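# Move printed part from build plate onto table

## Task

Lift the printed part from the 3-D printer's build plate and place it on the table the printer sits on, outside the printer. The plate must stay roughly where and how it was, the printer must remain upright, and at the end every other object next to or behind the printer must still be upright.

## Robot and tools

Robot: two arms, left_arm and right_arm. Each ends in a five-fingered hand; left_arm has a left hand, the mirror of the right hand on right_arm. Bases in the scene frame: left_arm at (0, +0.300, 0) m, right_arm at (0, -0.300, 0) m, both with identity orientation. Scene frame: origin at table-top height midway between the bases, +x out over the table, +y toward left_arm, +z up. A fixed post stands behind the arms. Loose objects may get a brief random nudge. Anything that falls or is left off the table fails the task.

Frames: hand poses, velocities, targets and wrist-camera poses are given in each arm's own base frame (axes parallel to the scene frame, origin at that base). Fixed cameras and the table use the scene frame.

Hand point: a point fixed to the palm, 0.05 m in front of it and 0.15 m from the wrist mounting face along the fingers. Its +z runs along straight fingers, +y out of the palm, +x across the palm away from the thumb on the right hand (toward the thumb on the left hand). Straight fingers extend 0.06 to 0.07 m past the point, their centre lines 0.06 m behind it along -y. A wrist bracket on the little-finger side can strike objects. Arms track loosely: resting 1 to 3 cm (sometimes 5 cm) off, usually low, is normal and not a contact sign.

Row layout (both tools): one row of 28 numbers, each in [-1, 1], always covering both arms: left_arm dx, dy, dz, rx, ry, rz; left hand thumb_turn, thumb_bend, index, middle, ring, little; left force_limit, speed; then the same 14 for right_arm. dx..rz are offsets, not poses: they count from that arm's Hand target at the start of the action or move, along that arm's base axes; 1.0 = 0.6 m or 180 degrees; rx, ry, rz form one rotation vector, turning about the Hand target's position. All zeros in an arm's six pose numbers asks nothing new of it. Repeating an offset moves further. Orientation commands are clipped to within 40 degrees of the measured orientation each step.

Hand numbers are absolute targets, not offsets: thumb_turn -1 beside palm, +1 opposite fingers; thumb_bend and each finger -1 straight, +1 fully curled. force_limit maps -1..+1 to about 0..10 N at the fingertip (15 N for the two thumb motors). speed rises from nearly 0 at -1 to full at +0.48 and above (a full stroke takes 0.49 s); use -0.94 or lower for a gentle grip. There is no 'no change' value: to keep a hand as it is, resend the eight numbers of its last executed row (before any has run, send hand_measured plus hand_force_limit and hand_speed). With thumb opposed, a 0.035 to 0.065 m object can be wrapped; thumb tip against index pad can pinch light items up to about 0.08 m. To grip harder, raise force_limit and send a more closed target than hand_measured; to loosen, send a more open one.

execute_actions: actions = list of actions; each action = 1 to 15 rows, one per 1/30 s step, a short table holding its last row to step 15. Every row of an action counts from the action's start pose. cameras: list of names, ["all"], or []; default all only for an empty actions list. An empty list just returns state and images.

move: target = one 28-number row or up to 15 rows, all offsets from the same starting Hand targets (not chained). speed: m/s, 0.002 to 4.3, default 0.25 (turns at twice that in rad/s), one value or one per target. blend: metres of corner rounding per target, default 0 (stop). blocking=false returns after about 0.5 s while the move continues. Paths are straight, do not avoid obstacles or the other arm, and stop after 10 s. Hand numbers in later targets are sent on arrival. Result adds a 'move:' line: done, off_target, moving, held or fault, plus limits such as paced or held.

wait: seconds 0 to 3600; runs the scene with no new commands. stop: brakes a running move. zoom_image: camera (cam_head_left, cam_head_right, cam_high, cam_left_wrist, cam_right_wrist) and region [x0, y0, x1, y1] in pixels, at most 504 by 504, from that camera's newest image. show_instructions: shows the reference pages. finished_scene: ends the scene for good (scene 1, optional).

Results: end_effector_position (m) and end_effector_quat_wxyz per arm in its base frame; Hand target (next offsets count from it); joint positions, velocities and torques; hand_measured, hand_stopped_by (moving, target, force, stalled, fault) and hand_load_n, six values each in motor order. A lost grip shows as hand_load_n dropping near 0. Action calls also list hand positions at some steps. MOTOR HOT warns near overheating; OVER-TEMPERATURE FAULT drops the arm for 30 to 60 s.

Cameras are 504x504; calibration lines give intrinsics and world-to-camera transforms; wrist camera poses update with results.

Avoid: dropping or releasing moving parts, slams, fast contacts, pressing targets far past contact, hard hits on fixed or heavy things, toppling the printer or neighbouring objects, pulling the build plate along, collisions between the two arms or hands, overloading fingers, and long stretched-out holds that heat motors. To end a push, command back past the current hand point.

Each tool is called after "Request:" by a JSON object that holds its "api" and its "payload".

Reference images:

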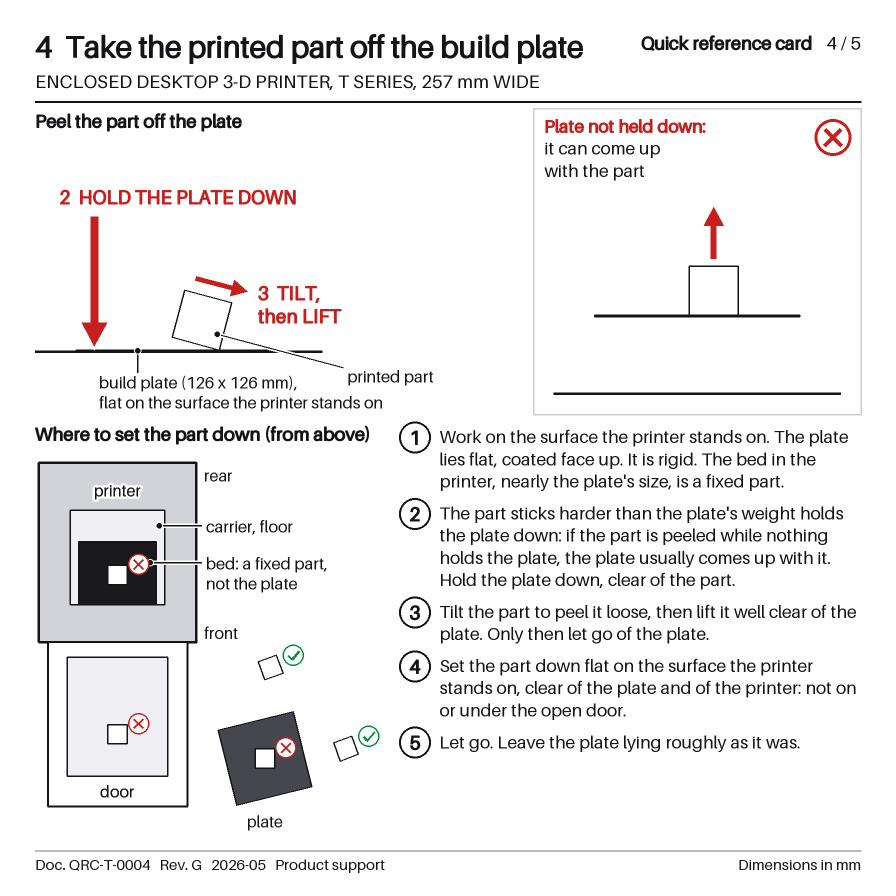

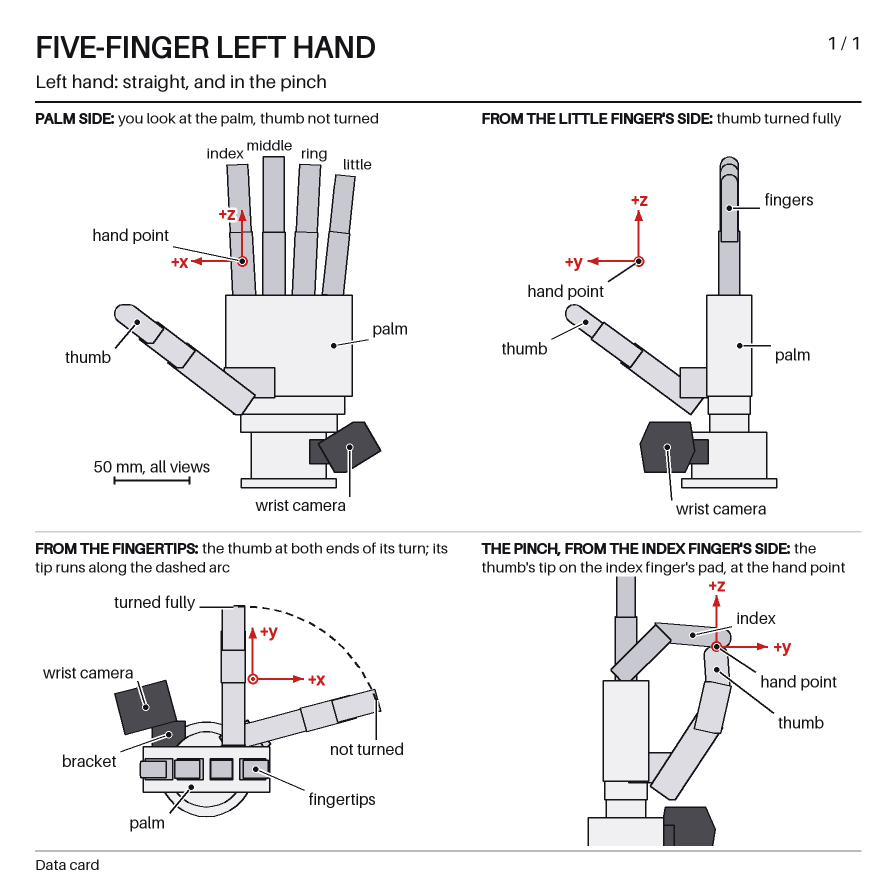

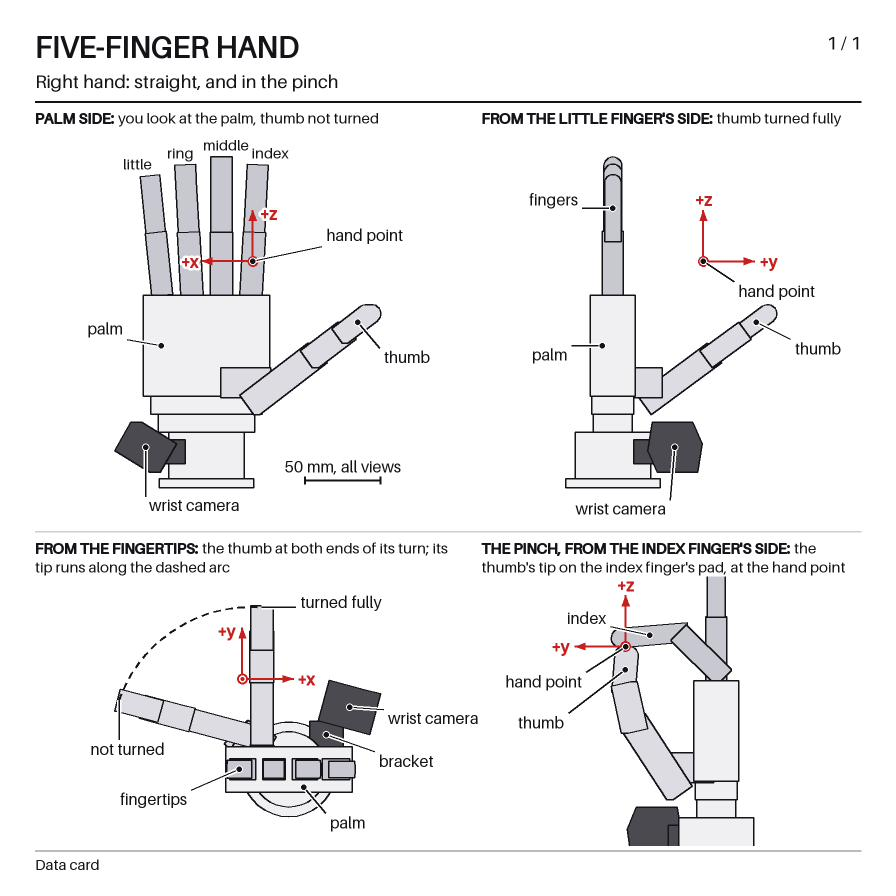

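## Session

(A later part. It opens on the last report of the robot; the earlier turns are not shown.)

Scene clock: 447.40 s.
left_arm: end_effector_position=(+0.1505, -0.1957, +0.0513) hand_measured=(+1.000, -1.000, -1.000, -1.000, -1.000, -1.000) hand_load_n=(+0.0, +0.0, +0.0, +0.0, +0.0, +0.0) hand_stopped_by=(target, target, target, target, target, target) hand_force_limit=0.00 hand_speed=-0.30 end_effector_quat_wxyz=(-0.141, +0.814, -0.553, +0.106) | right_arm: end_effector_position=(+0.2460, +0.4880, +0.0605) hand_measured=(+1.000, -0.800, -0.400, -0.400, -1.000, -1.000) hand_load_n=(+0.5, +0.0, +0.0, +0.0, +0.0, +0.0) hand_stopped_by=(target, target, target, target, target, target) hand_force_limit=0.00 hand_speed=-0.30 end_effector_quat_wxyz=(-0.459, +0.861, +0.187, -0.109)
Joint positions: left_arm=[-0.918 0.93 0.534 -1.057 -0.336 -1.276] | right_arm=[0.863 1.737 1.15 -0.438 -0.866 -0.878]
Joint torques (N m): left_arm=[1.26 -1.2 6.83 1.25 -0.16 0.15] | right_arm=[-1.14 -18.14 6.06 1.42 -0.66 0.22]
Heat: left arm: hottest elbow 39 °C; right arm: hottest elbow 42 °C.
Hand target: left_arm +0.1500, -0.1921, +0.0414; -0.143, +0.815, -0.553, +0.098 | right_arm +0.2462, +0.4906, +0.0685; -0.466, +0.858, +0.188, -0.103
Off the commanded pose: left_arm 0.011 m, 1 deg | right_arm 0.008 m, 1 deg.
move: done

Request:
{"api": "move", "payload": {"target": [0,0,0,0,0,0,1,-1,-1,-1,-1,-1,0,-0.3,-0.002,-0.007,-0.026,0,0,0,1,-0.8,-0.4,-0.4,-1,-1,0,-0.3], "speed": 0.06, "cameras": ["cam_right_wrist", "cam_head_left", "cam_high"]}}

Scene clock: 451.73 s.
left_arm: end_effector_position=(+0.1505, -0.1957, +0.0513) hand_measured=(+1.000, -1.000, -1.000, -1.000, -1.000, -1.000) hand_load_n=(+0.0, +0.0, +0.0, +0.0, +0.0, -0.5) hand_stopped_by=(target, target, target, target, target, target) hand_force_limit=0.00 hand_speed=-0.30 end_effector_quat_wxyz=(-0.141, +0.814, -0.553, +0.106) | right_arm: end_effector_position=(+0.2441, +0.4857, +0.0528) hand_measured=(+1.000, -0.800, -0.400, -0.400, -1.000, -1.000) hand_load_n=(+0.0, +0.0, +0.0, +0.0, +0.0, +0.0) hand_stopped_by=(target, target, target, target, target, target) hand_force_limit=0.00 hand_speed=-0.30 end_effector_quat_wxyz=(-0.463, +0.860, +0.189, -0.105)
Joint positions: left_arm=[-0.918 0.93 0.534 -1.057 -0.336 -1.276] | right_arm=[0.863 1.737 1.123 -0.397 -0.866 -0.878]
Joint torques (N m): left_arm=[1.32 -1.08 6.89 1.31 -0.16 0.15] | right_arm=[-1.38 -16.73 5.91 1.46 -0.73 0.16]
Heat: left arm: hottest elbow 39 °C; right arm: hottest elbow 41 °C.
Hand target: left_arm +0.1500, -0.1921, +0.0414; -0.143, +0.815, -0.553, +0.098 | right_arm +0.2449, +0.4864, +0.0528; -0.466, +0.858, +0.188, -0.103
Off the commanded pose: left_arm 0.011 m, 1 deg | right_arm 0.001 m, 0 deg.
move: done
cam_right_wrist: T_world_to_cam=[[0.43628, -0.41237, -0.79975, 0.13686], [-0.54427, -0.82872, 0.13039, 0.52846], [-0.71654, 0.37839, -0.586, 0.13165]] pos_world=[0.32224, 0.44457, 0.11769]
Images, in order (width x height): cam_head_left 504x504, cam_high 504x504, cam_right_wrist 504x504.

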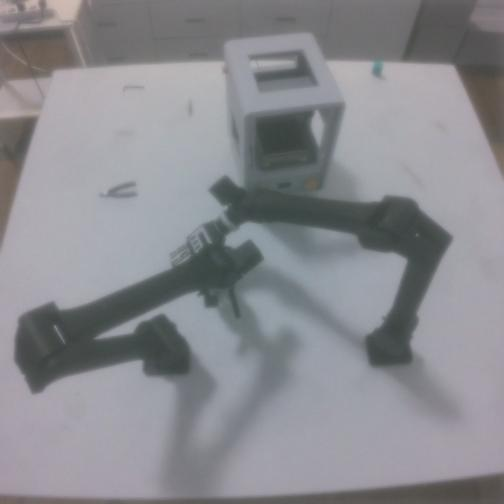

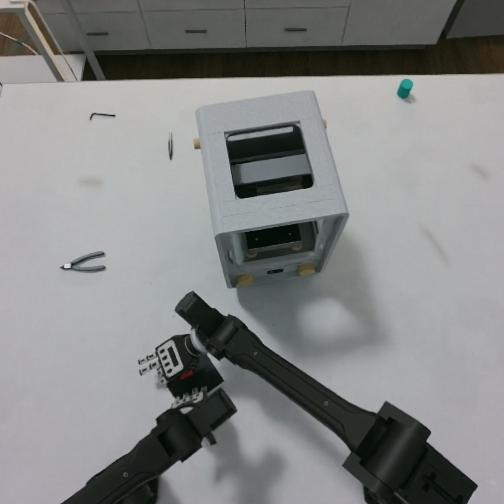

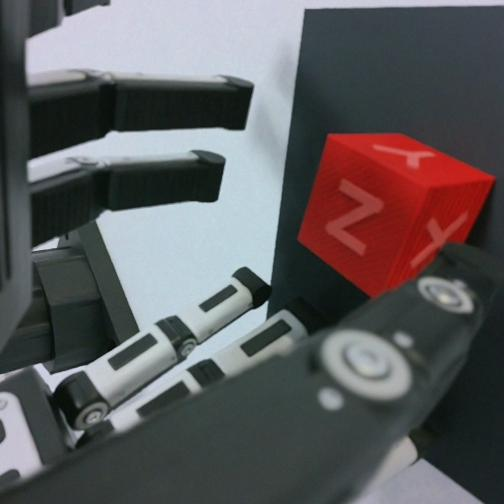

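Request:
{"api": "move", "payload": {"target": [0,0,0,0,0,0,1,-1,-1,-1,-1,-1,0,-0.3,0.001,-0.003,-0.03,0,0,0,1,-0.8,-0.4,-0.4,-1,-1,0,-0.3], "speed": 0.05, "cameras": ["cam_right_wrist", "cam_left_wrist"]}}

Scene clock: 474.83 s.
left_arm: end_effector_position=(+0.1505, -0.1957, +0.0513) hand_measured=(+1.000, -1.000, -1.000, -1.000, -1.000, -1.000) hand_load_n=(+0.0, +0.0, +0.0, +0.0, +0.0, +0.0) hand_stopped_by=(target, target, target, target, target, target) hand_force_limit=0.00 hand_speed=-0.30 end_effector_quat_wxyz=(-0.141, +0.814, -0.553, +0.106) | right_arm: end_effector_position=(+0.2432, +0.4850, +0.0395) hand_measured=(+1.000, -0.800, -0.400, -0.400, -1.000, -1.000) hand_load_n=(+0.0, +0.0, +0.0, +0.0, +0.0, +0.0) hand_stopped_by=(target, target, target, target, target, target) hand_force_limit=0.00 hand_speed=-0.30 end_effector_quat_wxyz=(-0.465, +0.858, +0.191, -0.103)
Joint positions: left_arm=[-0.918 0.93 0.534 -1.057 -0.336 -1.276] | right_arm=[0.863 1.755 1.103 -0.354 -0.867 -0.878]
Joint torques (N m): left_arm=[1.32 -1.14 6.82 1.25 -0.17 0.13] | right_arm=[-1.38 -15.79 5.86 1.42 -0.72 0.12]
Heat: left arm: hottest elbow 38 °C; right arm: hottest elbow 38 °C.
Hand target: left_arm +0.1500, -0.1921, +0.0414; -0.143, +0.815, -0.553, +0.098 | right_arm +0.2457, +0.4847, +0.0350; -0.466, +0.858, +0.188, -0.102
Off the commanded pose: left_arm 0.011 m, 1 deg | right_arm 0.005 m, 0 deg.
move: done
cam_left_wrist: T_world_to_cam=[[0.92969, 0.04567, 0.36549, -0.14919], [-0.09481, -0.92917, 0.35728, -0.17999], [0.35592, -0.36682, -0.85952, 0.03558]] pos_world=[0.10897, -0.14738, 0.14941]
cam_right_wrist: T_world_to_cam=[[0.43888, -0.40786, -0.80065, 0.12359], [-0.54395, -0.82982, 0.12456, 0.52982], [-0.7152, 0.38085, -0.58605, 0.12205]] pos_world=[0.32125, 0.44358, 0.10449]
Images, in order (width x height): cam_left_wrist 504x504, cam_right_wrist 504x504.

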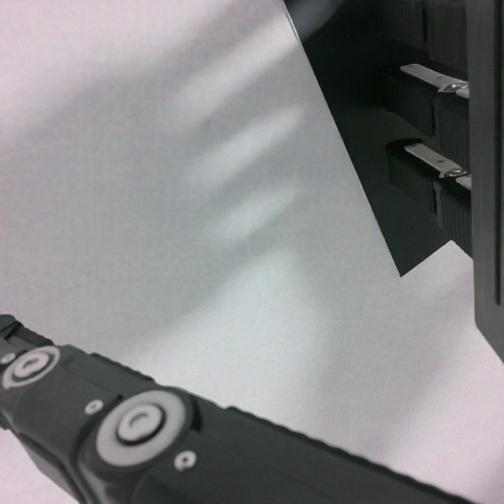

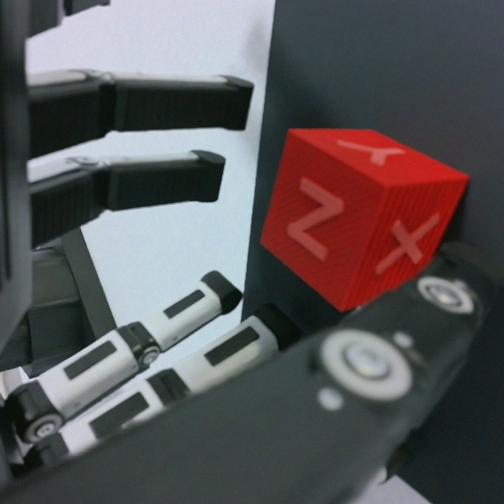

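Request:
{"api": "move", "payload": {"target": [0,0,0,0,0,0,1,-1,-1,-1,-1,-1,0,-0.3,0.001,-0.001,-0.0145,0,0,0,1,-0.7,-0.3,-0.3,-1,-1,0,-0.5], "speed": 0.04, "cameras": ["cam_right_wrist"]}}

Scene clock: 481.03 s.
left_arm: end_effector_position=(+0.1505, -0.1957, +0.0513) hand_measured=(+1.000, -1.000, -1.000, -1.000, -1.000, -1.000) hand_load_n=(+0.0, +0.0, +0.0, +0.0, +0.0, +0.0) hand_stopped_by=(target, target, target, target, target, target) hand_force_limit=0.00 hand_speed=-0.30 end_effector_quat_wxyz=(-0.141, +0.814, -0.553, +0.106) | right_arm: end_effector_position=(+0.2430, +0.4850, +0.0312) hand_measured=(+1.000, -0.700, -0.300, -0.300, -1.000, -1.000) hand_load_n=(+0.0, +0.0, +0.0, +0.0, +0.0, +0.0) hand_stopped_by=(target, target, target, target, target, target) hand_force_limit=0.00 hand_speed=-0.50 end_effector_quat_wxyz=(-0.465, +0.858, +0.191, -0.104)
Joint positions: left_arm=[-0.918 0.93 0.534 -1.057 -0.336 -1.276] | right_arm=[0.863 1.769 1.095 -0.333 -0.868 -0.878]
Joint torques (N m): left_arm=[1.2 -1.14 6.86 1.31 -0.15 0.14] | right_arm=[-1.67 -16.09 5.74 1.39 -0.72 0.11]
Heat: left arm: hottest elbow 38 °C; right arm: hottest elbow 38 °C.
Hand target: left_arm +0.1500, -0.1921, +0.0414; -0.143, +0.815, -0.553, +0.098 | right_arm +0.2461, +0.4840, +0.0262; -0.466, +0.858, +0.188, -0.103
Off the commanded pose: left_arm 0.011 m, 1 deg | right_arm 0.006 m, 0 deg.
move: done
cam_right_wrist: T_world_to_cam=[[0.43816, -0.40755, -0.8012, 0.11709], [-0.54321, -0.8302, 0.12523, 0.53062], [-0.7162, 0.38035, -0.58515, 0.11744]] pos_world=[0.32105, 0.44357, 0.09609]

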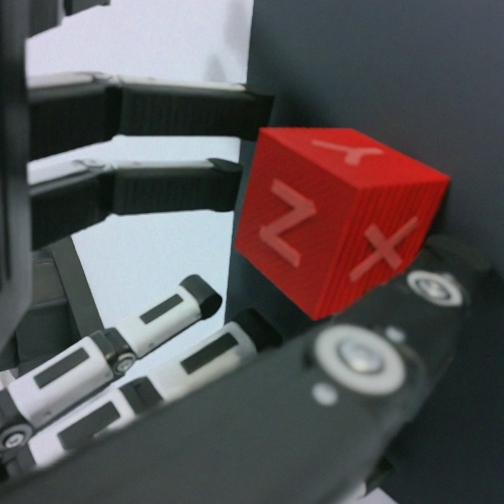

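Request:
{"api": "move", "payload": {"target": [0,0,0,0,0,0,1,-1,-1,-1,-1,-1,0,-0.3,0,0,0,0,0,0,1,-0.1,0.3,0.3,-1,-1,-0.7,-0.94], "cameras": ["cam_right_wrist"]}}

Scene clock: 490.47 s.
left_arm: end_effector_position=(+0.1508, -0.1960, +0.0512) hand_measured=(+1.000, -1.000, -1.000, -1.000, -1.000, -1.000) hand_load_n=(+0.0, +0.0, +0.0, +0.0, +0.0, +0.0) hand_stopped_by=(target, target, target, target, target, target) hand_force_limit=0.00 hand_speed=-0.30 end_effector_quat_wxyz=(-0.141, +0.814, -0.553, +0.107) | right_arm: end_effector_position=(+0.2430, +0.4850, +0.0310) hand_measured=(+1.000, -0.530, +0.060, +0.026, -1.000, -1.000) hand_load_n=(+0.0, +2.5, +2.0, +2.0, +0.0, +0.0) hand_stopped_by=(target, force, force, force, target, target) hand_force_limit=-0.70 hand_speed=-0.94 end_effector_quat_wxyz=(-0.465, +0.858, +0.191, -0.104)
Joint positions: left_arm=[-0.918 0.931 0.534 -1.055 -0.336 -1.276] | right_arm=[0.863 1.769 1.095 -0.333 -0.868 -0.878]
Joint torques (N m): left_arm=[1.26 -1.14 6.86 1.2 -0.15 0.14] | right_arm=[-1.67 -15.91 5.68 1.39 -0.72 0.1]
Heat: left arm: hottest elbow 38 °C; right arm: hottest elbow 38 °C.
Hand target: left_arm +0.1500, -0.1921, +0.0414; -0.143, +0.815, -0.553, +0.098 | right_arm +0.2461, +0.4839, +0.0261; -0.466, +0.858, +0.188, -0.103
Off the commanded pose: left_arm 0.011 m, 1 deg | right_arm 0.006 m, 0 deg.
move: done
cam_right_wrist: T_world_to_cam=[[0.43793, -0.40778, -0.80121, 0.11711], [-0.54324, -0.83013, 0.12558, 0.53059], [-0.71632, 0.38025, -0.58506, 0.1174]] pos_world=[0.32104, 0.44357, 0.09589]

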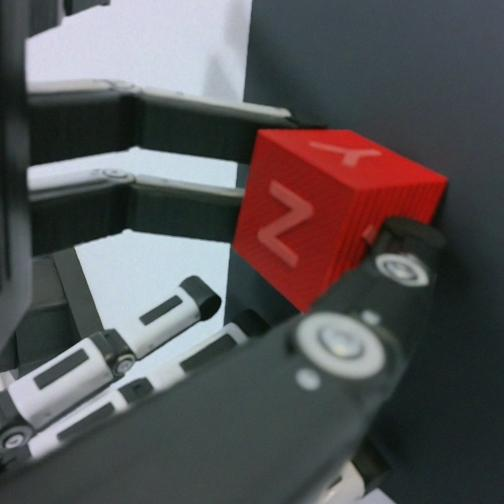

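Request:
{"api": "move", "payload": {"target": [0,0,-0.02,0,0,0,1,-1,-1,-1,-1,-1,0,-0.3,0,0,0,0,0,0,1,0.0,0.4,0.4,-1,-1,-0.2,-0.94], "speed": 0.03}}

Scene clock: 498.37 s.
left_arm: end_effector_position=(+0.1544, -0.1986, +0.0494) hand_measured=(+1.000, -1.000, -1.000, -1.000, -1.000, -1.000) hand_load_n=(+0.0, +0.0, +0.0, +0.0, +0.0, +0.0) hand_stopped_by=(target, target, target, target, target, target) hand_force_limit=0.00 hand_speed=-0.30 end_effector_quat_wxyz=(-0.141, +0.814, -0.551, +0.116) | right_arm: end_effector_position=(+0.2447, +0.4843, +0.0310) hand_measured=(+1.000, -0.520, +0.070, +0.036, -1.000, -1.000) hand_load_n=(-1.0, +6.5, +2.0, +5.5, +0.0, +0.0) hand_stopped_by=(target, force, force, force, target, target) hand_force_limit=-0.20 hand_speed=-0.94 end_effector_quat_wxyz=(-0.465, +0.859, +0.189, -0.103)
Joint positions: left_arm=[-0.918 0.932 0.526 -1.028 -0.343 -1.276] | right_arm=[0.86 1.769 1.095 -0.333 -0.868 -0.878]
Joint torques (N m): left_arm=[1.32 0.03 5.68 1.85 0.06 0.14] | right_arm=[-1.38 -15.97 5.75 1.4 -0.75 0.1]
Heat: left arm: hottest elbow 38 °C; right arm: hottest elbow 37 °C.
Hand target: left_arm +0.1500, -0.1920, +0.0293; -0.143, +0.815, -0.553, +0.098 | right_arm +0.2462, +0.4839, +0.0262; -0.466, +0.858, +0.188, -0.103
Off the commanded pose: left_arm 0.022 m, 2 deg | right_arm 0.005 m, 0 deg.
move: off_target (left_arm)

Request:
{"api": "move", "payload": {"target": [0,0,0,0,0,0,1,-1,-1,-1,-1,-1,0,-0.3,0.0152,0.007,0.022,-0.042,0.091,0,1,0.0,0.4,0.4,-1,-1,-0.2,-0.94], "speed": 0.04, "cameras": ["cam_right_wrist", "cam_left_wrist"]}}

Scene clock: 518.83 s.
left_arm: end_effector_position=(+0.1553, -0.1999, +0.0494) hand_measured=(+1.000, -1.000, -1.000, -1.000, -1.000, -1.000) hand_load_n=(+0.0, +0.0, +0.0, +0.0, +0.0, +0.0) hand_stopped_by=(target, target, target, target, target, target) hand_force_limit=0.00 hand_speed=-0.30 end_effector_quat_wxyz=(-0.140, +0.815, -0.550, +0.119) | right_arm: end_effector_position=(+0.2502, +0.4849, +0.0360) hand_measured=(+1.000, -0.522, +0.070, +0.036, -1.000, -1.000) hand_load_n=(+0.0, +8.0, +1.5, +4.0, +0.0, +0.0) hand_stopped_by=(target, force, force, force, target, target) hand_force_limit=-0.20 hand_speed=-0.94 end_effector_quat_wxyz=(-0.435, +0.862, +0.127, -0.227)
Joint positions: left_arm=[-0.918 0.933 0.526 -1.022 -0.342 -1.276] | right_arm=[0.82 1.906 1.298 -0.659 -0.996 -0.878]
Joint torques (N m): left_arm=[1.32 -0.15 5.67 1.51 0.07 0.14] | right_arm=[-1.55 -17.85 8.01 -0.62 -0.94 0.36]
Heat: left arm: hottest elbow 38 °C; right arm: hottest elbow 36 °C.
Hand target: left_arm +0.1499, -0.1920, +0.0293; -0.143, +0.815, -0.553, +0.098 | right_arm +0.2553, +0.4882, +0.0394; -0.431, +0.864, +0.113, -0.236
Off the commanded pose: left_arm 0.022 m, 2 deg | right_arm 0.007 m, 2 deg.
move: done
cam_left_wrist: T_world_to_cam=[[0.92231, 0.05241, 0.38287, -0.15106], [-0.1013, -0.92333, 0.3704, -0.18127], [0.37293, -0.38041, -0.84629, 0.02473]] pos_world=[0.11174, -0.15005, 0.14591]
cam_right_wrist: T_world_to_cam=[[0.22889, -0.50015, -0.83514, 0.21623], [-0.47187, -0.80739, 0.3542, 0.49669], [-0.85144, 0.313, -0.42081, 0.18603]] pos_world=[0.34327, 0.45094, 0.08293]
Images, in order (width x height): cam_left_wrist 504x504, cam_right_wrist 504x504.

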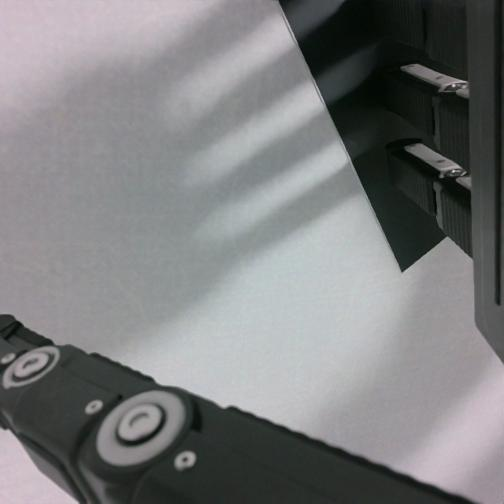

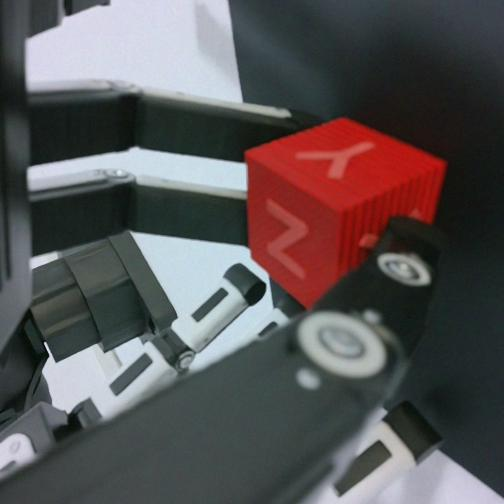

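Request:
{"api": "move", "payload": {"target": [-0.007,0.007,-0.033,0,0,0,1,-1,-1,-1,-1,-1,0,-0.3,0,0,0,0,0,0,1,0.1,0.5,0.5,-1,-1,0.2,-0.94], "speed": 0.03, "cameras": ["cam_right_wrist"]}}

Scene clock: 547.47 s.
left_arm: end_effector_position=(+0.1619, -0.2032, +0.0456) hand_measured=(+1.000, -1.000, -1.000, -1.000, -1.000, -1.000) hand_load_n=(+0.0, +0.0, +0.0, +0.0, -0.5, +0.0) hand_stopped_by=(target, target, target, target, target, target) hand_force_limit=0.00 hand_speed=-0.30 end_effector_quat_wxyz=(-0.142, +0.814, -0.546, +0.137) | right_arm: end_effector_position=(+0.2504, +0.4844, +0.0361) hand_measured=(+1.000, -0.522, +0.090, +0.044, -1.000, -1.000) hand_load_n=(+0.0, +10.0, +5.5, +5.5, +0.0, +0.0) hand_stopped_by=(target, force, force, force, target, target) hand_force_limit=0.20 hand_speed=-0.94 end_effector_quat_wxyz=(-0.434, +0.862, +0.126, -0.228)
Joint positions: left_arm=[-0.918 0.933 0.51 -0.972 -0.358 -1.276] | right_arm=[0.819 1.906 1.298 -0.66 -0.996 -0.878]
Joint torques (N m): left_arm=[1.08 0.44 3.48 1.72 0.67 0.1] | right_arm=[-1.61 -17.55 7.98 -0.57 -0.93 0.36]
Heat: left arm: hottest elbow 38 °C; right arm: hottest elbow 37 °C.
Hand target: left_arm +0.1457, -0.1878, +0.0095; -0.143, +0.815, -0.553, +0.098 | right_arm +0.2552, +0.4882, +0.0395; -0.431, +0.864, +0.113, -0.236
Off the commanded pose: left_arm 0.043 m, 5 deg | right_arm 0.007 m, 2 deg.
move: off_target (left_arm)
cam_right_wrist: T_world_to_cam=[[0.2273, -0.50118, -0.83496, 0.21677], [-0.47225, -0.80657, 0.35558, 0.49603], [-0.85166, 0.31348, -0.42001, 0.18622]] pos_world=[0.34357, 0.45034, 0.08283]

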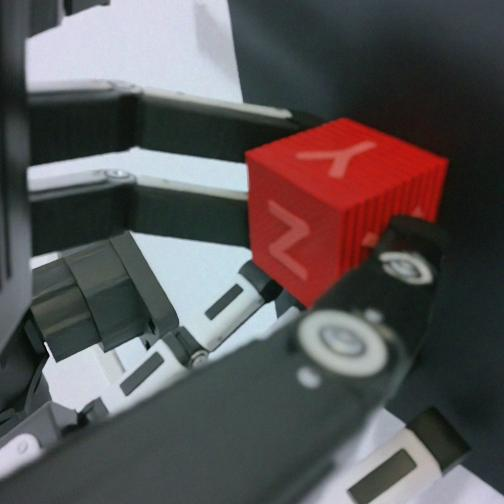

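Request:
{"api": "move", "payload": {"target": [[0.007,-0.007,0.0925,0,0,0,1,-1,-1,-1,-1,-1,0,-0.3,0,0,0,0,0,0,1,0.1,0.5,0.5,-1,-1,0.2,-0.94],[0.007,-0.007,0.062,0,0,0,1,-1,-1,-1,-1,-1,0,-0.3,0,0,0,0,0,0,1,0.1,0.5,0.5,-1,-1,0.2,-0.94]], "speed": 0.06, "cameras": ["cam_right_wrist"]}}

Scene clock: 568.97 s.
left_arm: end_effector_position=(+0.1478, -0.1921, +0.0515) hand_measured=(+1.000, -1.000, -1.000, -1.000, -1.000, -1.000) hand_load_n=(+0.0, +0.0, +0.0, +0.0, +0.0, +0.0) hand_stopped_by=(target, target, target, target, target, target) hand_force_limit=0.00 hand_speed=-0.30 end_effector_quat_wxyz=(-0.143, +0.814, -0.554, +0.100) | right_arm: end_effector_position=(+0.2485, +0.4830, +0.0360) hand_measured=(+1.000, -0.522, +0.090, +0.044, -1.000, -1.000) hand_load_n=(+0.0, +10.5, +6.5, +4.0, +0.0, +0.0) hand_stopped_by=(target, force, force, force, target, target) hand_force_limit=0.20 hand_speed=-0.94 end_effector_quat_wxyz=(-0.432, +0.862, +0.124, -0.233)
Joint positions: left_arm=[-0.918 0.927 0.534 -1.075 -0.336 -1.276] | right_arm=[0.819 1.908 1.298 -0.67 -1 -0.878]
Joint torques (N m): left_arm=[1.26 -1.32 7.61 1.28 -0.16 0.15] | right_arm=[-1.2 -17.67 7.99 -0.17 -0.79 0.35]
Heat: left arm: hottest elbow 37 °C; right arm: hottest elbow 37 °C.
Hand target: left_arm +0.1500, -0.1921, +0.0468; -0.143, +0.815, -0.553, +0.098 | right_arm +0.2552, +0.4882, +0.0393; -0.431, +0.864, +0.113, -0.236
Off the commanded pose: left_arm 0.005 m, 0 deg | right_arm 0.009 m, 1 deg.
move: done
cam_right_wrist: T_world_to_cam=[[0.21948, -0.50577, -0.83428, 0.22062], [-0.46785, -0.80496, 0.36492, 0.49183], [-0.85612, 0.31022, -0.4133, 0.18744]] pos_world=[0.34215, 0.44933, 0.08205]

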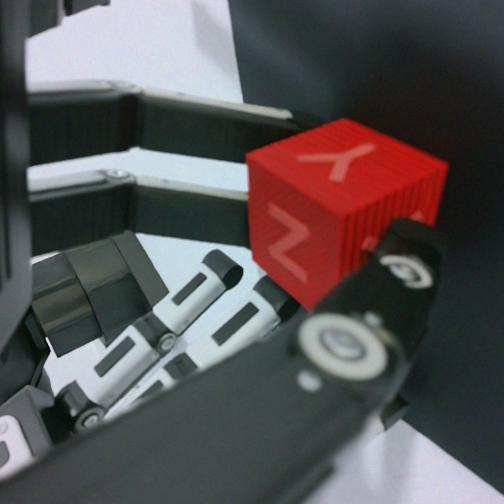

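Request:
{"api": "move", "payload": {"target": [-0.03,0.028,-0.067,0,0,0,1,-1,-1,-1,-1,-1,0,-0.3,0,0,0,0,0,0,1,0.1,0.5,0.5,-1,-1,0.2,-0.94], "speed": 0.04, "cameras": ["cam_right_wrist"]}}

Scene clock: 573.83 s.
left_arm: end_effector_position=(+0.1524, -0.1916, +0.0458) hand_measured=(+1.000, -1.000, -1.000, -1.000, -1.000, -1.000) hand_load_n=(+0.0, +0.0, +0.0, +0.0, +0.0, +0.0) hand_stopped_by=(target, target, target, target, target, target) hand_force_limit=0.00 hand_speed=-0.30 end_effector_quat_wxyz=(-0.141, +0.815, -0.544, +0.140) | right_arm: end_effector_position=(+0.2486, +0.4828, +0.0360) hand_measured=(+1.000, -0.522, +0.090, +0.044, -1.000, -1.000) hand_load_n=(+0.0, +10.5, +5.5, +4.5, -0.5, +0.0) hand_stopped_by=(target, force, force, force, target, target) hand_force_limit=0.20 hand_speed=-0.94 end_effector_quat_wxyz=(-0.432, +0.862, +0.124, -0.233)
Joint positions: left_arm=[-0.921 0.867 0.477 -0.998 -0.358 -1.282] | right_arm=[0.818 1.908 1.298 -0.671 -1 -0.878]
Joint torques (N m): left_arm=[0.21 0.97 3.02 1.51 0.59 0] | right_arm=[-1.44 -17.49 7.99 -0.17 -0.81 0.35]
Heat: left arm: hottest elbow 36 °C; right arm: hottest elbow 38 °C.
Hand target: left_arm +0.1320, -0.1753, +0.0066; -0.143, +0.815, -0.553, +0.098 | right_arm +0.2552, +0.4882, +0.0393; -0.431, +0.864, +0.113, -0.236
Off the commanded pose: left_arm 0.047 m, 5 deg | right_arm 0.009 m, 1 deg.
move: off_target (left_arm)
cam_right_wrist: T_world_to_cam=[[0.21911, -0.50608, -0.83419, 0.22075], [-0.46805, -0.80469, 0.36524, 0.49164], [-0.85611, 0.31041, -0.41319, 0.18749]] pos_world=[0.34225, 0.44913, 0.08205]

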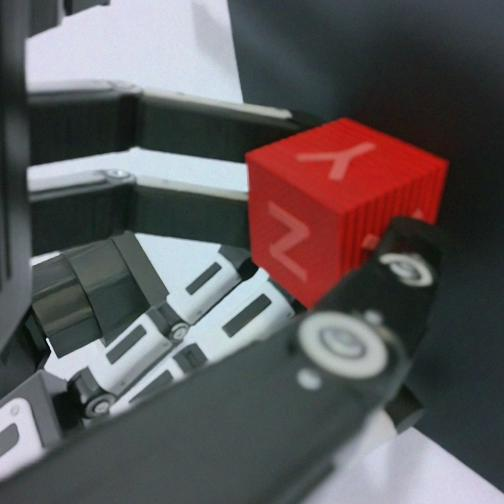

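Request:
{"api": "move", "payload": {"target": [0,0,0,0,0,0,1,-1,-1,-1,-1,-1,0,-0.3,0.03,0.014,0.033,0,0,0,1,0.1,0.5,0.5,-1,-1,0.2,-0.94], "speed": 0.04, "cameras": ["cam_right_wrist"]}}

Scene clock: 578.87 s.
left_arm: end_effector_position=(+0.1540, -0.1925, +0.0455) hand_measured=(+1.000, -1.000, -1.000, -1.000, -1.000, -1.000) hand_load_n=(+0.0, -0.5, +0.0, +0.5, +0.0, +0.0) hand_stopped_by=(target, target, target, target, target, target) hand_force_limit=0.00 hand_speed=-0.30 end_effector_quat_wxyz=(-0.141, +0.815, -0.543, +0.144) | right_arm: end_effector_position=(+0.2538, +0.4833, +0.0379) hand_measured=(+1.000, -0.522, +0.090, +0.044, -1.000, -1.000) hand_load_n=(+0.0, +12.0, +4.5, +4.0, +0.0, +0.0) hand_stopped_by=(target, force, force, force, target, target) hand_force_limit=0.20 hand_speed=-0.94 end_effector_quat_wxyz=(-0.416, +0.867, +0.110, -0.250)
Joint positions: left_arm=[-0.921 0.867 0.475 -0.989 -0.362 -1.283] | right_arm=[0.813 1.939 1.355 -0.76 -0.997 -0.887]
Joint torques (N m): left_arm=[0.26 1.08 3.21 1.07 0.75 0.01] | right_arm=[-2.02 -19.9 9.92 -0.2 -1.06 0.22]
Heat: left arm: hottest elbow 36 °C; right arm: hottest elbow 38 °C.
Hand target: left_arm +0.1319, -0.1752, +0.0065; -0.143, +0.815, -0.553, +0.098 | right_arm +0.2733, +0.4967, +0.0593; -0.431, +0.864, +0.113, -0.236
Off the commanded pose: left_arm 0.048 m, 5 deg | right_arm 0.032 m, 2 deg.
move: off_target (right_arm)
cam_right_wrist: T_world_to_cam=[[0.18916, -0.54195, -0.81885, 0.24582], [-0.45536, -0.78723, 0.41583, 0.48023], [-0.86998, 0.29421, -0.39569, 0.20325]] pos_world=[0.349, 0.45147, 0.08201]

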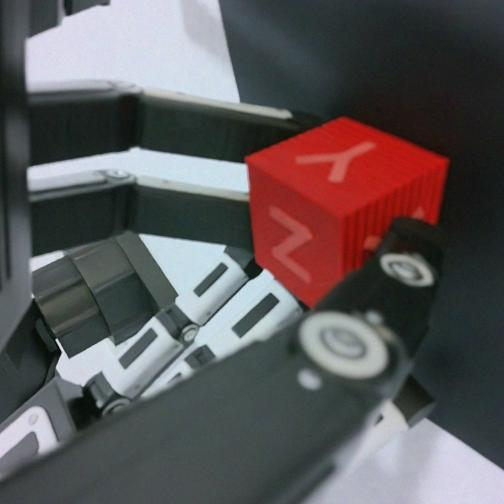

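Request:
{"api": "move", "payload": {"target": [0,0,0,0,0,0,1,-1,-1,-1,-1,-1,0,-0.3,0.01,0.005,0.015,0,0,0,1,0.1,0.5,0.5,-1,-1,0.2,-0.94], "speed": 0.04, "cameras": ["cam_right_wrist", "cam_left_wrist", "cam_high", "cam_head_right"]}}

Scene clock: 587.87 s.
left_arm: end_effector_position=(+0.1550, -0.1932, +0.0454) hand_measured=(+1.000, -1.000, -1.000, -1.000, -1.000, -1.000) hand_load_n=(+0.0, +0.0, +0.0, +0.5, +0.0, +0.0) hand_stopped_by=(target, target, target, target, target, target) hand_force_limit=0.00 hand_speed=-0.30 end_effector_quat_wxyz=(-0.141, +0.816, -0.542, +0.147) | right_arm: end_effector_position=(+0.2556, +0.4836, +0.0386) hand_measured=(+1.000, -0.522, +0.090, +0.044, -1.000, -1.000) hand_load_n=(+0.0, +11.5, +4.5, +5.0, -0.5, +0.0) hand_stopped_by=(target, force, force, force, target, target) hand_force_limit=0.20 hand_speed=-0.94 end_effector_quat_wxyz=(-0.409, +0.869, +0.108, -0.256)
Joint positions: left_arm=[-0.921 0.867 0.474 -0.983 -0.363 -1.283] | right_arm=[0.812 1.951 1.378 -0.796 -0.994 -0.895]
Joint torques (N m): left_arm=[0.38 1.08 3.36 0.81 0.83 0.02] | right_arm=[-2.14 -21.01 10.41 -0.25 -1.23 0.24]
Heat: left arm: hottest elbow 36 °C; right arm: hottest elbow 39 °C.
Hand target: left_arm +0.1320, -0.1753, +0.0066; -0.143, +0.815, -0.553, +0.098 | right_arm +0.2792, +0.4996, +0.0682; -0.431, +0.864, +0.113, -0.236
Off the commanded pose: left_arm 0.049 m, 6 deg | right_arm 0.041 m, 4 deg.
move: off_target (right_arm)
cam_left_wrist: T_world_to_cam=[[0.90187, 0.0719, 0.42598, -0.14467], [-0.11354, -0.91195, 0.39429, -0.17063], [0.41682, -0.40397, -0.81429, 0.01118]] pos_world=[0.10644, -0.14069, 0.13801]
cam_right_wrist: T_world_to_cam=[[0.18299, -0.55438, -0.8119, 0.25357], [-0.44894, -0.78183, 0.43267, 0.476], [-0.87463, 0.28532, -0.39195, 0.21025]] pos_world=[0.35119, 0.45274, 0.08233]
Images, in order (width x height): cam_head_right 504x504, cam_high 504x504, cam_left_wrist 504x504, cam_right_wrist 504x504.

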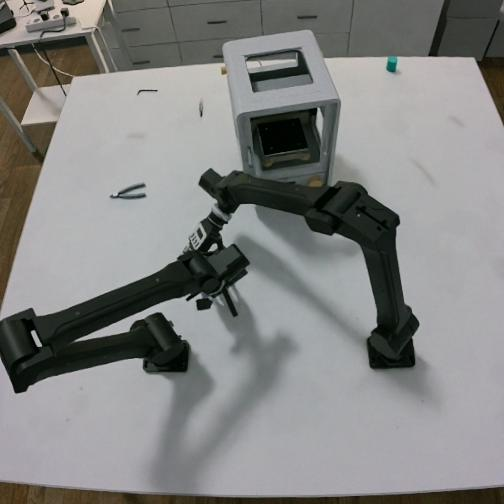

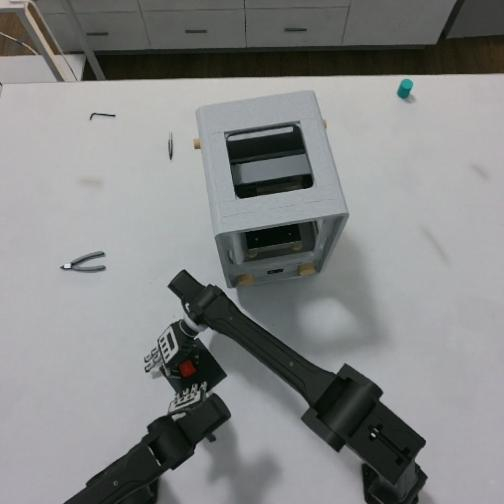

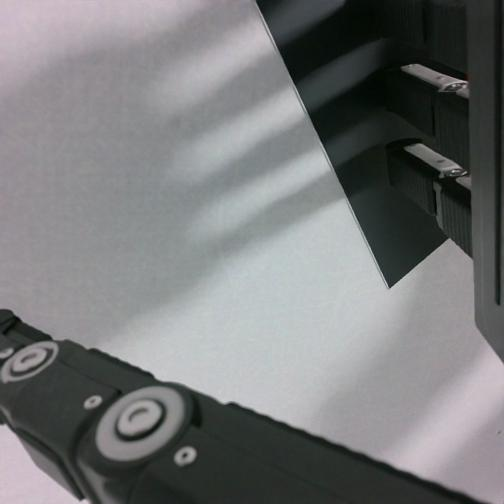

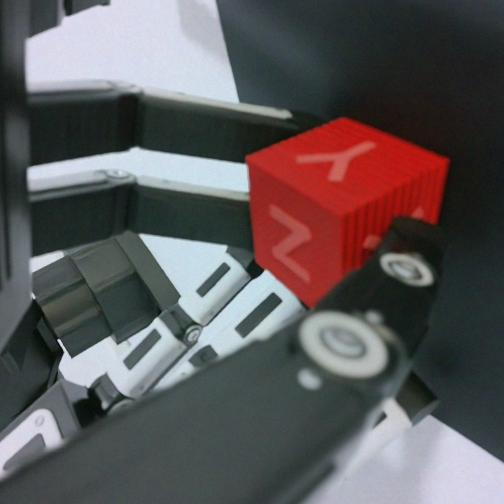

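Request:
{"api": "zoom_image", "payload": {"camera": "cam_right_wrist", "region": [210, 70, 460, 320]}}

Request:
{"api": "zoom_image", "payload": {"camera": "cam_high", "region": [130, 300, 250, 420]}}

Scaled by 2.016 from the camera's image (finer frame: 720x720).

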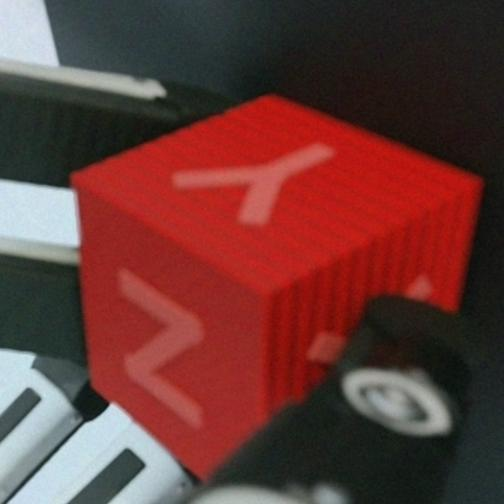

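Scaled by 4.200 from the camera's image (finer frame: 720x720).

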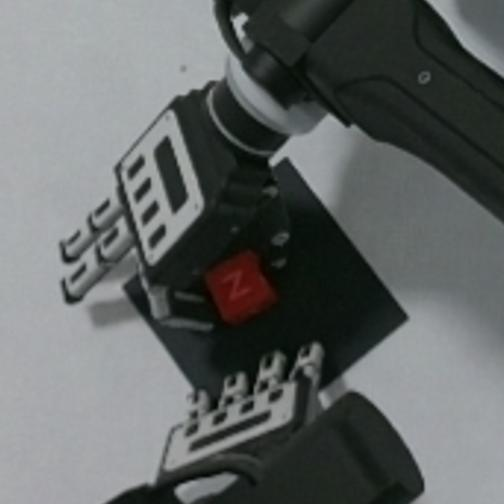

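Request:
{"api": "move", "payload": {"target": [0,0,0,0,0,0,1,-1,-1,-1,-1,-1,0,-0.3,-0.042,0.017,-0.017,-0.099,-0.05,0,1,0.1,0.5,0.5,-1,-1,0.2,-0.94], "speed": 0.06, "cameras": ["cam_right_wrist", "cam_high"]}}

Request:
{"api": "zoom_image", "payload": {"camera": "cam_high", "region": [130, 300, 250, 420]}}

Scene clock: 639.57 s.
left_arm: end_effector_position=(+0.1567, -0.1942, +0.0449) hand_measured=(+1.000, -1.000, -1.000, -1.000, -1.000, -1.000) hand_load_n=(+0.0, +0.0, +0.0, +0.5, +0.0, +0.0) hand_stopped_by=(target, target, target, target, target, target) hand_force_limit=0.00 hand_speed=-0.30 end_effector_quat_wxyz=(-0.141, +0.816, -0.540, +0.151) | right_arm: end_effector_position=(+0.2494, +0.4940, +0.0426) hand_measured=(+1.000, -0.522, +0.090, +0.044, -1.000, -1.000) hand_load_n=(+0.0, +10.5, +5.5, +4.5, +0.0, +0.0) hand_stopped_by=(target, force, force, force, target, target) hand_force_limit=0.20 hand_speed=-0.94 end_effector_quat_wxyz=(-0.273, +0.937, +0.107, -0.191)
Joint positions: left_arm=[-0.921 0.867 0.471 -0.972 -0.367 -1.283] | right_arm=[0.92 1.951 1.501 -0.965 -0.663 -0.825]
Joint torques (N m): left_arm=[0.44 1.32 3.59 0.46 0.96 0.02] | right_arm=[-0.38 -20.07 9.54 -0.16 -0.51 0.3]
Heat: left arm: hottest elbow 35 °C; right arm: hottest elbow 46 °C.
Hand target: left_arm +0.1320, -0.1753, +0.0066; -0.143, +0.815, -0.553, +0.098 | right_arm +0.2540, +0.5099, +0.0580; -0.282, +0.936, +0.109, -0.182
Off the commanded pose: left_arm 0.049 m, 6 deg | right_arm 0.023 m, 1 deg.
move: off_target (right_arm)
cam_right_wrist: T_world_to_cam=[[0.30925, -0.75065, -0.58386, 0.31944], [-0.53578, -0.64477, 0.54518, 0.42882], [-0.78569, 0.14422, -0.60158, 0.26005]] pos_world=[0.33528, 0.47877, 0.10916]
Images, in order (width x height): cam_high 504x504, cam_right_wrist 504x504.

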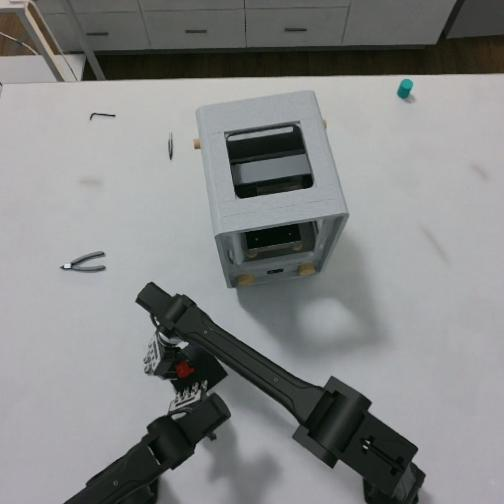

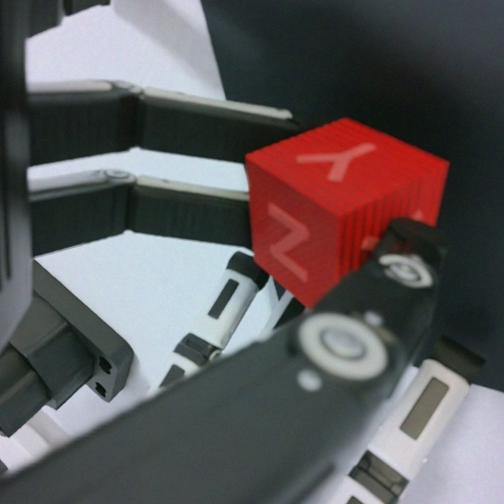

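Scaled by 4.200 from the camera's image (finer frame: 720x720).

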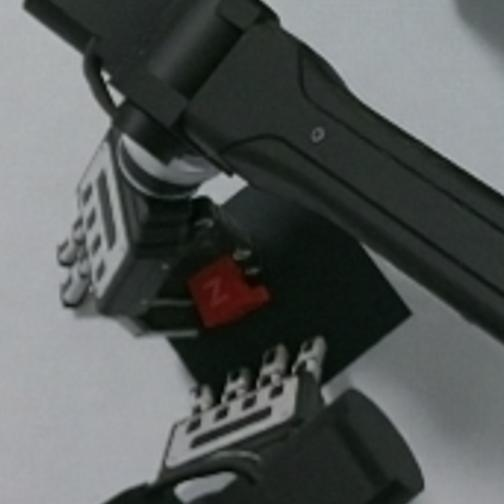

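Request:
{"api": "zoom_image", "payload": {"camera": "cam_right_wrist", "region": [190, 0, 504, 314]}}

Scaled by 1.605 from the camera's image (finer frame: 720x720).

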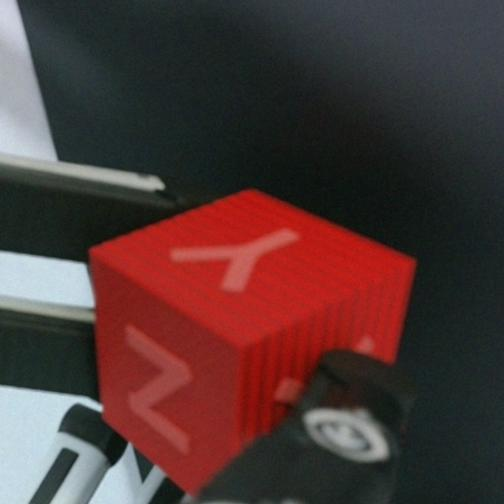

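Request:
{"api": "move", "payload": {"target": [0,0,0,0,0,0,1,-1,-1,-1,-1,-1,0,-0.3,0,0,0.035,0,0,0,1,0.1,0.5,0.5,-1,-1,0.2,-0.94], "speed": 0.05, "cameras": ["cam_right_wrist", "cam_high", "cam_left_wrist"]}}

Request:
{"api": "zoom_image", "payload": {"camera": "cam_high", "region": [130, 300, 250, 420]}}

Scene clock: 647.83 s.
left_arm: end_effector_position=(+0.1567, -0.1942, +0.0449) hand_measured=(+1.000, -1.000, -1.000, -1.000, -1.000, -1.000) hand_load_n=(+0.0, +0.0, +0.0, +0.5, +0.0, +0.0) hand_stopped_by=(target, target, target, target, target, target) hand_force_limit=0.00 hand_speed=-0.30 end_effector_quat_wxyz=(-0.141, +0.816, -0.540, +0.151) | right_arm: end_effector_position=(+0.2487, +0.4930, +0.0529) hand_measured=(+1.000, -0.522, +0.090, +0.044, -1.000, -1.000) hand_load_n=(+0.0, +10.5, +6.0, +4.5, +0.0, +0.0) hand_stopped_by=(target, force, force, force, target, target) hand_force_limit=0.20 hand_speed=-0.94 end_effector_quat_wxyz=(-0.266, +0.938, +0.104, -0.197)
Joint positions: left_arm=[-0.921 0.867 0.471 -0.972 -0.367 -1.283] | right_arm=[0.92 1.949 1.526 -1.012 -0.663 -0.824]
Joint torques (N m): left_arm=[0.38 1.38 3.62 0.53 0.96 0.02] | right_arm=[-0.44 -22.01 9.61 -0.31 -0.53 0.3]
Heat: left arm: hottest elbow 35 °C; right arm: hottest elbow 46 °C.
Hand target: left_arm +0.1320, -0.1753, +0.0066; -0.143, +0.815, -0.553, +0.098 | right_arm +0.2540, +0.5099, +0.0790; -0.282, +0.936, +0.108, -0.182
Off the commanded pose: left_arm 0.049 m, 6 deg | right_arm 0.032 m, 3 deg.
move: off_target (right_arm)
cam_left_wrist: T_world_to_cam=[[0.89857, 0.07477, 0.43241, -0.14508], [-0.11555, -0.91029, 0.39752, -0.17063], [0.42334, -0.40717, -0.80932, 0.00784]] pos_world=[0.10733, -0.14128, 0.13691]
cam_right_wrist: T_world_to_cam=[[0.30157, -0.76049, -0.57508, 0.33125], [-0.52937, -0.6352, 0.56239, 0.41495], [-0.79298, 0.13483, -0.59414, 0.27175]] pos_world=[0.33526, 0.47884, 0.11859]
Images, in order (width x height): cam_high 504x504, cam_left_wrist 504x504, cam_right_wrist 504x504.

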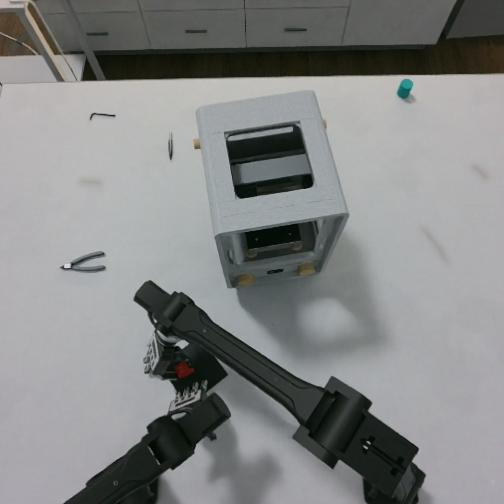

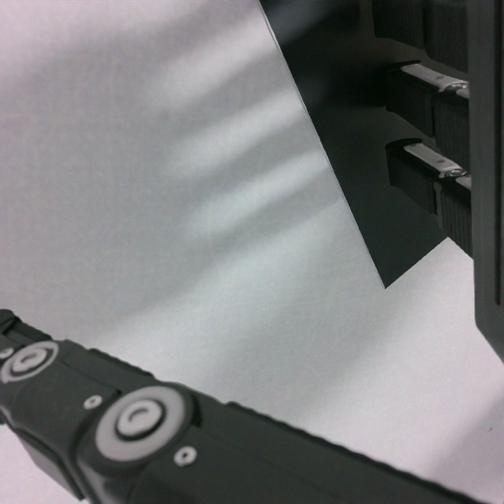

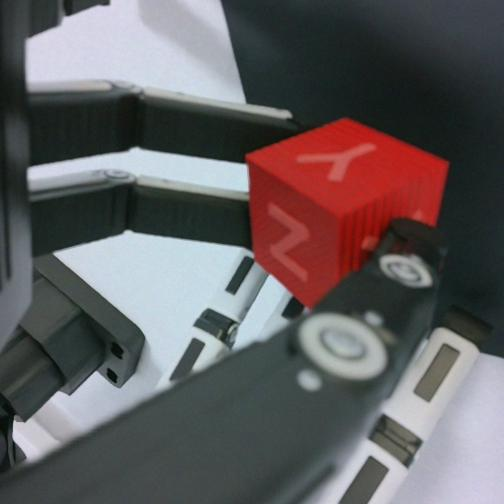

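Scaled by 4.200 from the camera's image (finer frame: 720x720).

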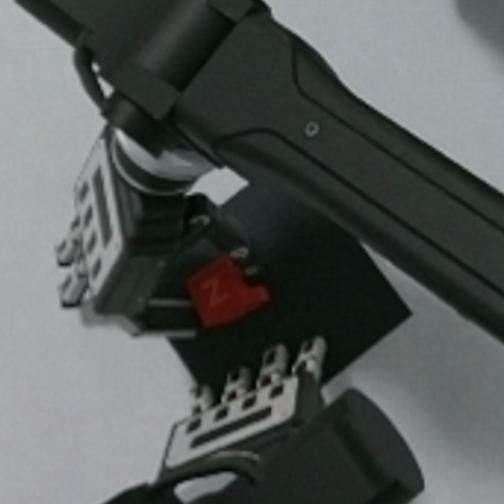

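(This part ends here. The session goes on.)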